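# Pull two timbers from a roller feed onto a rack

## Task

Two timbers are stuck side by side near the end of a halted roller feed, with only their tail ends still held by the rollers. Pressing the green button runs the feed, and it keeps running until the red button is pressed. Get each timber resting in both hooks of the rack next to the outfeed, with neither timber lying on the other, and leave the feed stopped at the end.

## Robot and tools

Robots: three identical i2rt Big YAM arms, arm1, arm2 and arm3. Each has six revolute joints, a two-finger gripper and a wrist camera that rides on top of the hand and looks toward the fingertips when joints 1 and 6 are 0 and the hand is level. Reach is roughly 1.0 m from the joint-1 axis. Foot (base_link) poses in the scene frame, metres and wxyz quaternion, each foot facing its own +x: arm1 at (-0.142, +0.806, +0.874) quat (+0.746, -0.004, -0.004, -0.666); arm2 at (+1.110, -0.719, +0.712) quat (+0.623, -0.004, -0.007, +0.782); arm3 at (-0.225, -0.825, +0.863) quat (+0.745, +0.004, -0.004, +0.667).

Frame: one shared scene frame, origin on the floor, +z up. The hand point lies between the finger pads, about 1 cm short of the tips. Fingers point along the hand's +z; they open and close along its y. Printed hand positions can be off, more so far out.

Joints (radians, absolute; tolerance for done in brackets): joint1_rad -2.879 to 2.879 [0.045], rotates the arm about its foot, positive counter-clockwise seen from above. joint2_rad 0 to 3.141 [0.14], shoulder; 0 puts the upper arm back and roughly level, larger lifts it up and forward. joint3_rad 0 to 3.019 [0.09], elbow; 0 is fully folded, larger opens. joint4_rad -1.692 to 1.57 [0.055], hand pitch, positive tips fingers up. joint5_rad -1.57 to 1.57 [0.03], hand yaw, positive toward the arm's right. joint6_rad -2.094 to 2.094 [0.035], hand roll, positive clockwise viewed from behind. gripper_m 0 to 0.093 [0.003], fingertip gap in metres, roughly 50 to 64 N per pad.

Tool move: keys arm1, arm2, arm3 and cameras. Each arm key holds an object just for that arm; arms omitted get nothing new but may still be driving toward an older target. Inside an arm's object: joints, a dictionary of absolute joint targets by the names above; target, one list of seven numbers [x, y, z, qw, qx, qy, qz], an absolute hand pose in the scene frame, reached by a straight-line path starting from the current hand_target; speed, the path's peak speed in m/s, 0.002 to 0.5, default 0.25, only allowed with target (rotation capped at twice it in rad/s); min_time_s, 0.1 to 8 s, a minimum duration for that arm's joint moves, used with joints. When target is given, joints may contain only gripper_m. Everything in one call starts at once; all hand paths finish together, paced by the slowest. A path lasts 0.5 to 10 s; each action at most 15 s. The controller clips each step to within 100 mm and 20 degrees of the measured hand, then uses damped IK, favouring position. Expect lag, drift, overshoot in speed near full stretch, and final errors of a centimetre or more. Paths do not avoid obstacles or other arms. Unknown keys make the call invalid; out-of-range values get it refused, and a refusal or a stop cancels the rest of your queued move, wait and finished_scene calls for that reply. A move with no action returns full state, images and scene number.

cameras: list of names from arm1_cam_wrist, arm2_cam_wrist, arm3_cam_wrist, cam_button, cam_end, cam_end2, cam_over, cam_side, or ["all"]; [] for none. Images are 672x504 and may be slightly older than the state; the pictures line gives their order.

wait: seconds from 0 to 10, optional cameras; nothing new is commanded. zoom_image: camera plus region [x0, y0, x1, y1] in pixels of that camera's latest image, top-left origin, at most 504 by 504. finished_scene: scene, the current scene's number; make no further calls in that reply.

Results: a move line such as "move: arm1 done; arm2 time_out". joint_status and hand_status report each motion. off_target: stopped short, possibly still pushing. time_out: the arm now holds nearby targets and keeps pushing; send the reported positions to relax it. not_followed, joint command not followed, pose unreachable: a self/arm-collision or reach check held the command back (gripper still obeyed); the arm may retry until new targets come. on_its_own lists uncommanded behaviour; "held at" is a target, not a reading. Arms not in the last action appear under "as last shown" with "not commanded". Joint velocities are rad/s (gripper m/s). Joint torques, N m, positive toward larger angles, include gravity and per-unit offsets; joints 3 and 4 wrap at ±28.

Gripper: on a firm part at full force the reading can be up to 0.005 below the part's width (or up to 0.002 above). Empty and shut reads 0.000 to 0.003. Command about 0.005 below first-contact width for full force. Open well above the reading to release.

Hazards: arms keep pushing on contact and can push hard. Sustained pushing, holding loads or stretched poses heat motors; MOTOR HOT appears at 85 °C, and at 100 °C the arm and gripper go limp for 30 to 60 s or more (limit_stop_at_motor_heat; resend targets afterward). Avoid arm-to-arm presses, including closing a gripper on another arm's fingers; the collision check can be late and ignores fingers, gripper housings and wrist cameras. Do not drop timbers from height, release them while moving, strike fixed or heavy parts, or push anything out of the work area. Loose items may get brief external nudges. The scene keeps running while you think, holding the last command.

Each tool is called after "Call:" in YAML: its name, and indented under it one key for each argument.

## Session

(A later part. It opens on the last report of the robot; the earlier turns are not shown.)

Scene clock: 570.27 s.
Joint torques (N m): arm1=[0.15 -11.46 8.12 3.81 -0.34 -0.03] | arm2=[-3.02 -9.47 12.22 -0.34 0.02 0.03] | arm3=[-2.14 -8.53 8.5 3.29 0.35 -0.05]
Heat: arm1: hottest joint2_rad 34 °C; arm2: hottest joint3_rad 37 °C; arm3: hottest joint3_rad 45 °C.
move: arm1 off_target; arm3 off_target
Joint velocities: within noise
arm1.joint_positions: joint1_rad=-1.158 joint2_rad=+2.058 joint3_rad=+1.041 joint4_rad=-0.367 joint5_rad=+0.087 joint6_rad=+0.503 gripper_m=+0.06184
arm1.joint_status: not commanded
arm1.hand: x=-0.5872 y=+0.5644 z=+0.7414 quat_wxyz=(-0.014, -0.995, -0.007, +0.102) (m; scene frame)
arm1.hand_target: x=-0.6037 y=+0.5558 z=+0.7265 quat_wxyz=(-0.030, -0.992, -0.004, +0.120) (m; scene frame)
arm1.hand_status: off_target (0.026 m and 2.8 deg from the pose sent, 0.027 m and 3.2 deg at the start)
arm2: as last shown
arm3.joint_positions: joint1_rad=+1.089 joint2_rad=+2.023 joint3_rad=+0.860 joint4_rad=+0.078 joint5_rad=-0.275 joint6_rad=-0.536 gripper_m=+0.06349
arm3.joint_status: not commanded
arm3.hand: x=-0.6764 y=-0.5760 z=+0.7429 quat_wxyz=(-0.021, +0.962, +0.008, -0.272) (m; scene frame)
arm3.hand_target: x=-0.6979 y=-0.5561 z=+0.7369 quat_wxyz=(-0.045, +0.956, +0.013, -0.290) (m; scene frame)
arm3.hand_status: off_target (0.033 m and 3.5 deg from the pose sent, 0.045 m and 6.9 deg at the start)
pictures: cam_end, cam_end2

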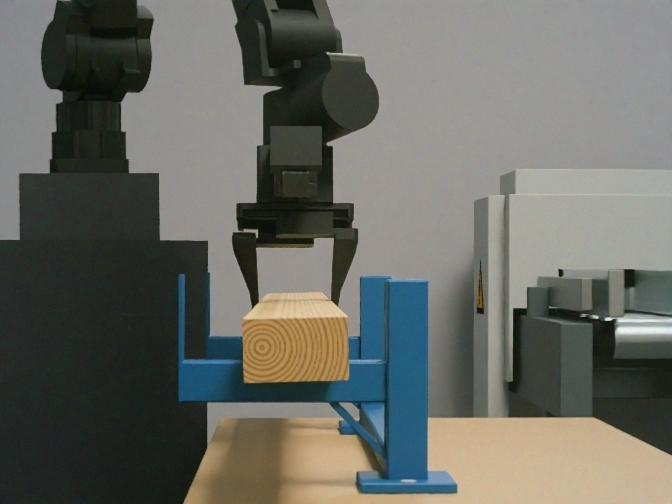

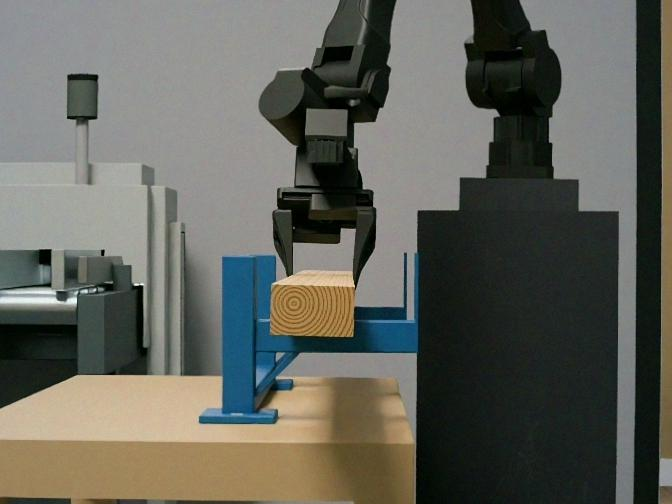

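Call:
move:
  arm1: {"target": [-0.59, 0.562, 0.735, 0.014, 0.9947, 0.007, -0.102], "speed": 0.06}
  arm3: {"target": [-0.68, -0.572, 0.737, -0.021, 0.962, 0.008, -0.272], "speed": 0.06}

Call:
move:
  arm1: {"joints": {"gripper_m": 0.093}}
  arm3: {"joints": {"gripper_m": 0.093}}
  cameras: ["cam_end","cam_end2","arm1_cam_wrist","arm3_cam_wrist"]

Scene clock: 584.07 s.
Joint torques (N m): arm1=[0.62 -13.68 6.94 1.09 -0.03 0] | arm2=[-3.02 -9.41 12.22 -0.32 0.02 0.03] | arm3=[-2.02 -10.81 5.82 1.66 -0.11 0.02]
Heat: arm1: hottest joint2_rad 32 °C; arm2: hottest joint3_rad 38 °C; arm3: hottest joint3_rad 43 °C.
move: arm1 done; arm3 done
Joint velocities: within noise
arm1.joint_positions: joint1_rad=-1.158 joint2_rad=+2.058 joint3_rad=+1.040 joint4_rad=-0.370 joint5_rad=+0.089 joint6_rad=+0.503 gripper_m=+0.06184
arm1.joint_status: not commanded
arm1.hand: x=-0.5860 y=+0.5656 z=+0.7409 quat_wxyz=(-0.012, -0.995, -0.006, +0.100) (m; scene frame)
arm1.hand_target: x=-0.5898 y=+0.5621 z=+0.7351 quat_wxyz=(-0.014, -0.995, -0.007, +0.102) (m; scene frame)
arm1.hand_status: done (0.008 m and 0.3 deg from the pose sent, 0.007 m and 0.1 deg at the start)
arm2.joint_positions: joint1_rad=-0.003 joint2_rad=+1.287 joint3_rad=+1.146 joint4_rad=-1.489 joint5_rad=-0.015 joint6_rad=-0.038 gripper_m=+0.00050
arm2.joint_status: not commanded
arm2.hand: x=+1.0297 y=-0.3845 z=+0.9247 quat_wxyz=(+0.018, +0.792, -0.610, +0.022) (m; scene frame)
arm2.hand_target: x=+1.0293 y=-0.3703 z=+0.9498 quat_wxyz=(+0.000, +0.793, -0.609, +0.000) (m; scene frame)
arm2.hand_status: not commanded
arm3.joint_positions: joint1_rad=+1.088 joint2_rad=+2.023 joint3_rad=+0.860 joint4_rad=+0.075 joint5_rad=-0.281 joint6_rad=-0.536 gripper_m=+0.06349
arm3.joint_status: not commanded
arm3.hand: x=-0.6759 y=-0.5765 z=+0.7428 quat_wxyz=(-0.018, +0.962, +0.007, -0.273) (m; scene frame)
arm3.hand_target: x=-0.6799 y=-0.5720 z=+0.7372 quat_wxyz=(-0.021, +0.962, +0.008, -0.272) (m; scene frame)
arm3.hand_status: done (0.008 m and 0.3 deg from the pose sent, 0.008 m and 0.0 deg at the start)
pictures: none

Scene clock: 584.70 s.
Joint torques (N m): arm1=[1.55 -14.15 6.87 1.1 -0.01 -0.01] | arm2=[-3.02 -9.41 12.22 -0.34 0.02 0.03] | arm3=[-1.96 -10.99 5.78 1.65 -0.16 0.01]
Heat: arm1: hottest joint2_rad 32 °C; arm2: hottest joint3_rad 38 °C; arm3: hottest joint3_rad 43 °C.
move: arm1 done; arm3 done
Joint velocities: within noise
arm1.joint_positions: joint1_rad=-1.159 joint2_rad=+2.060 joint3_rad=+1.040 joint4_rad=-0.370 joint5_rad=+0.089 joint6_rad=+0.504 gripper_m=+0.09284
arm1.joint_status: all done
arm1.hand: x=-0.5857 y=+0.5659 z=+0.7400 quat_wxyz=(-0.012, -0.995, -0.006, +0.100) (m; scene frame)
arm1.hand_target: x=-0.5898 y=+0.5622 z=+0.7351 quat_wxyz=(-0.014, -0.995, -0.007, +0.102) (m; scene frame)
arm1.hand_status: not commanded
arm2: as last shown
arm3.joint_positions: joint1_rad=+1.088 joint2_rad=+2.025 joint3_rad=+0.860 joint4_rad=+0.075 joint5_rad=-0.279 joint6_rad=-0.536 gripper_m=+0.09287
arm3.joint_status: all done
arm3.hand: x=-0.6752 y=-0.5766 z=+0.7414 quat_wxyz=(-0.018, +0.962, +0.007, -0.271) (m; scene frame)
arm3.hand_target: x=-0.6798 y=-0.5720 z=+0.7371 quat_wxyz=(-0.021, +0.962, +0.008, -0.272) (m; scene frame)
arm3.hand_status: not commanded
pictures: arm1_cam_wrist, arm3_cam_wrist, cam_end, cam_end2

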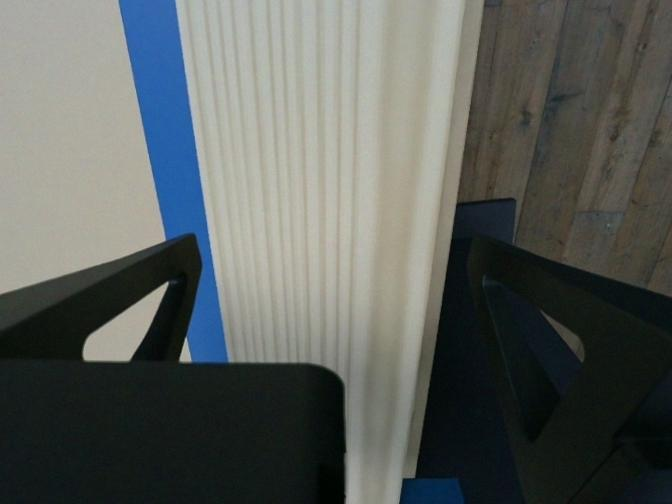

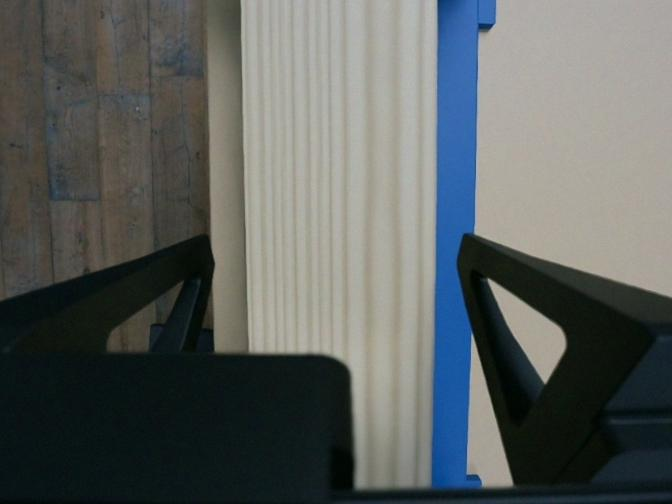

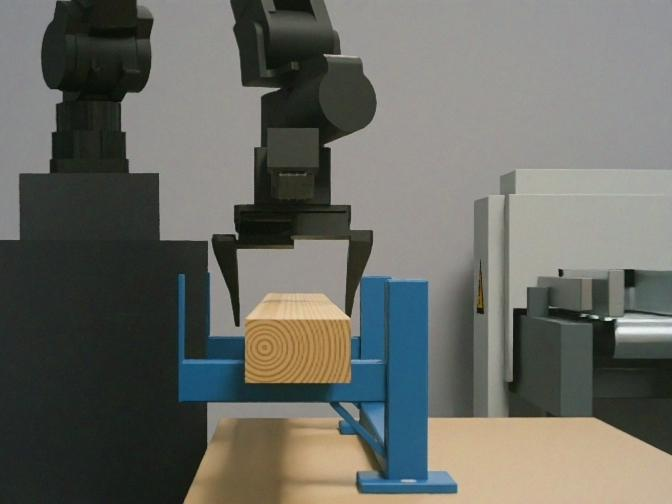

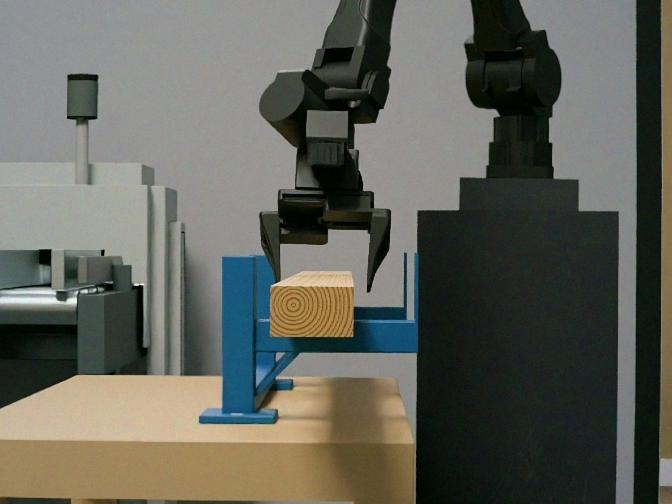

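Released. Retract upward.

Call:
move:
  arm1: {"target": [-0.585, 0.566, 0.9, 0.014, 0.9947, 0.007, -0.102], "speed": 0.15}
  arm3: {"target": [-0.64, -0.574, 0.9, -0.021, 0.962, 0.008, -0.272], "speed": 0.15}
  cameras: ["cam_end","cam_end2","cam_over","cam_side","cam_button"]

Scene clock: 593.33 s.
Joint torques (N m): arm1=[0.79 -13.63 11.45 0.09 -0.01 0] | arm2=[-2.96 -9.41 12.22 -0.34 0.02 0.03] | arm3=[-2.67 -9.88 7.6 1.11 -0.39 -0.05]
Heat: arm1: hottest joint2_rad 32 °C; arm2: hottest joint3_rad 38 °C; arm3: hottest joint3_rad 42 °C.
move: arm1 off_target; arm3 done
Joint velocities: within noise
arm1.joint_positions: joint1_rad=-1.159 joint2_rad=+1.734 joint3_rad=+1.065 joint4_rad=-0.741 joint5_rad=+0.089 joint6_rad=+0.504 gripper_m=+0.09294
arm1.joint_status: not commanded
arm1.hand: x=-0.5736 y=+0.5747 z=+0.8882 quat_wxyz=(-0.007, -0.996, -0.007, +0.091) (m; scene frame)
arm1.hand_target: x=-0.5846 y=+0.5662 z=+0.9002 quat_wxyz=(-0.014, -0.995, -0.007, +0.102) (m; scene frame)
arm1.hand_status: off_target (0.019 m and 1.5 deg from the pose sent, 0.160 m and 0.4 deg at the start)
arm2: as last shown
arm3.joint_positions: joint1_rad=+1.041 joint2_rad=+1.583 joint3_rad=+0.830 joint4_rad=-0.342 joint5_rad=-0.299 joint6_rad=-0.581 gripper_m=+0.09296
arm3.joint_status: not commanded
arm3.hand: x=-0.6425 y=-0.5772 z=+0.8989 quat_wxyz=(-0.021, +0.962, +0.008, -0.273) (m; scene frame)
arm3.hand_target: x=-0.6400 y=-0.5740 z=+0.9000 quat_wxyz=(-0.021, +0.962, +0.008, -0.272) (m; scene frame)
arm3.hand_status: done (0.004 m and 0.2 deg from the pose sent, 0.162 m and 0.4 deg at the start)
pictures: cam_button, cam_end, cam_end2, cam_over, cam_side

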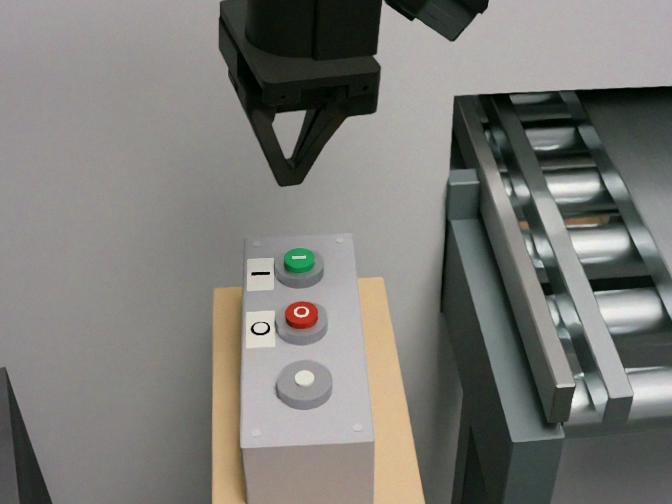

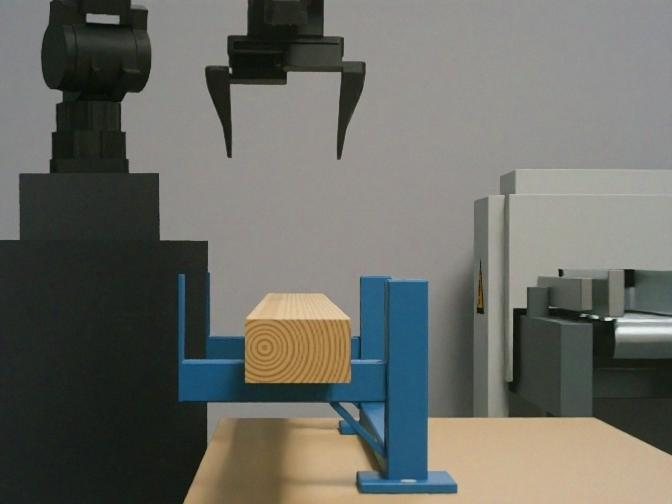

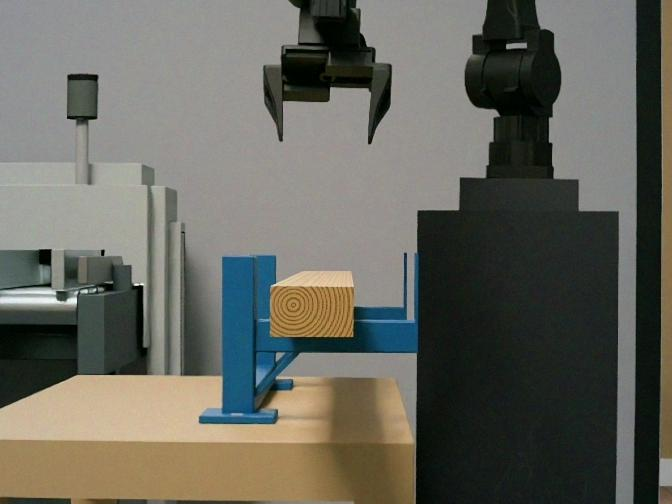

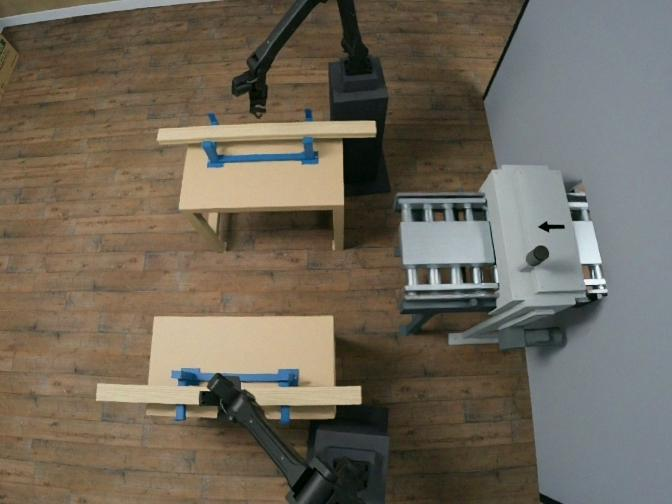

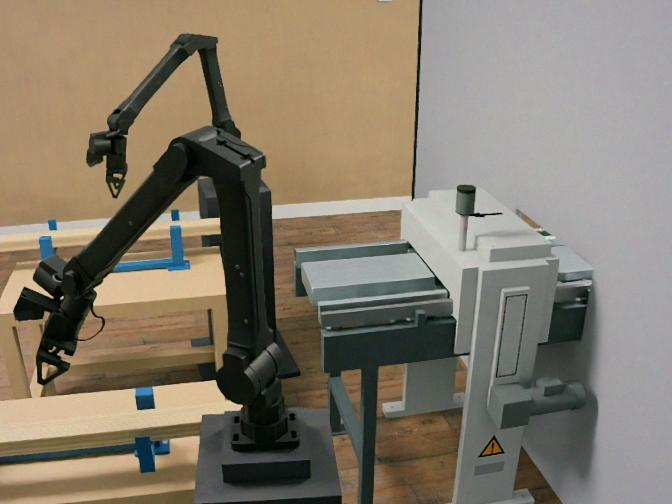

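Call:
finished_scene:
  scene: 1

The scene is finished: the task was done.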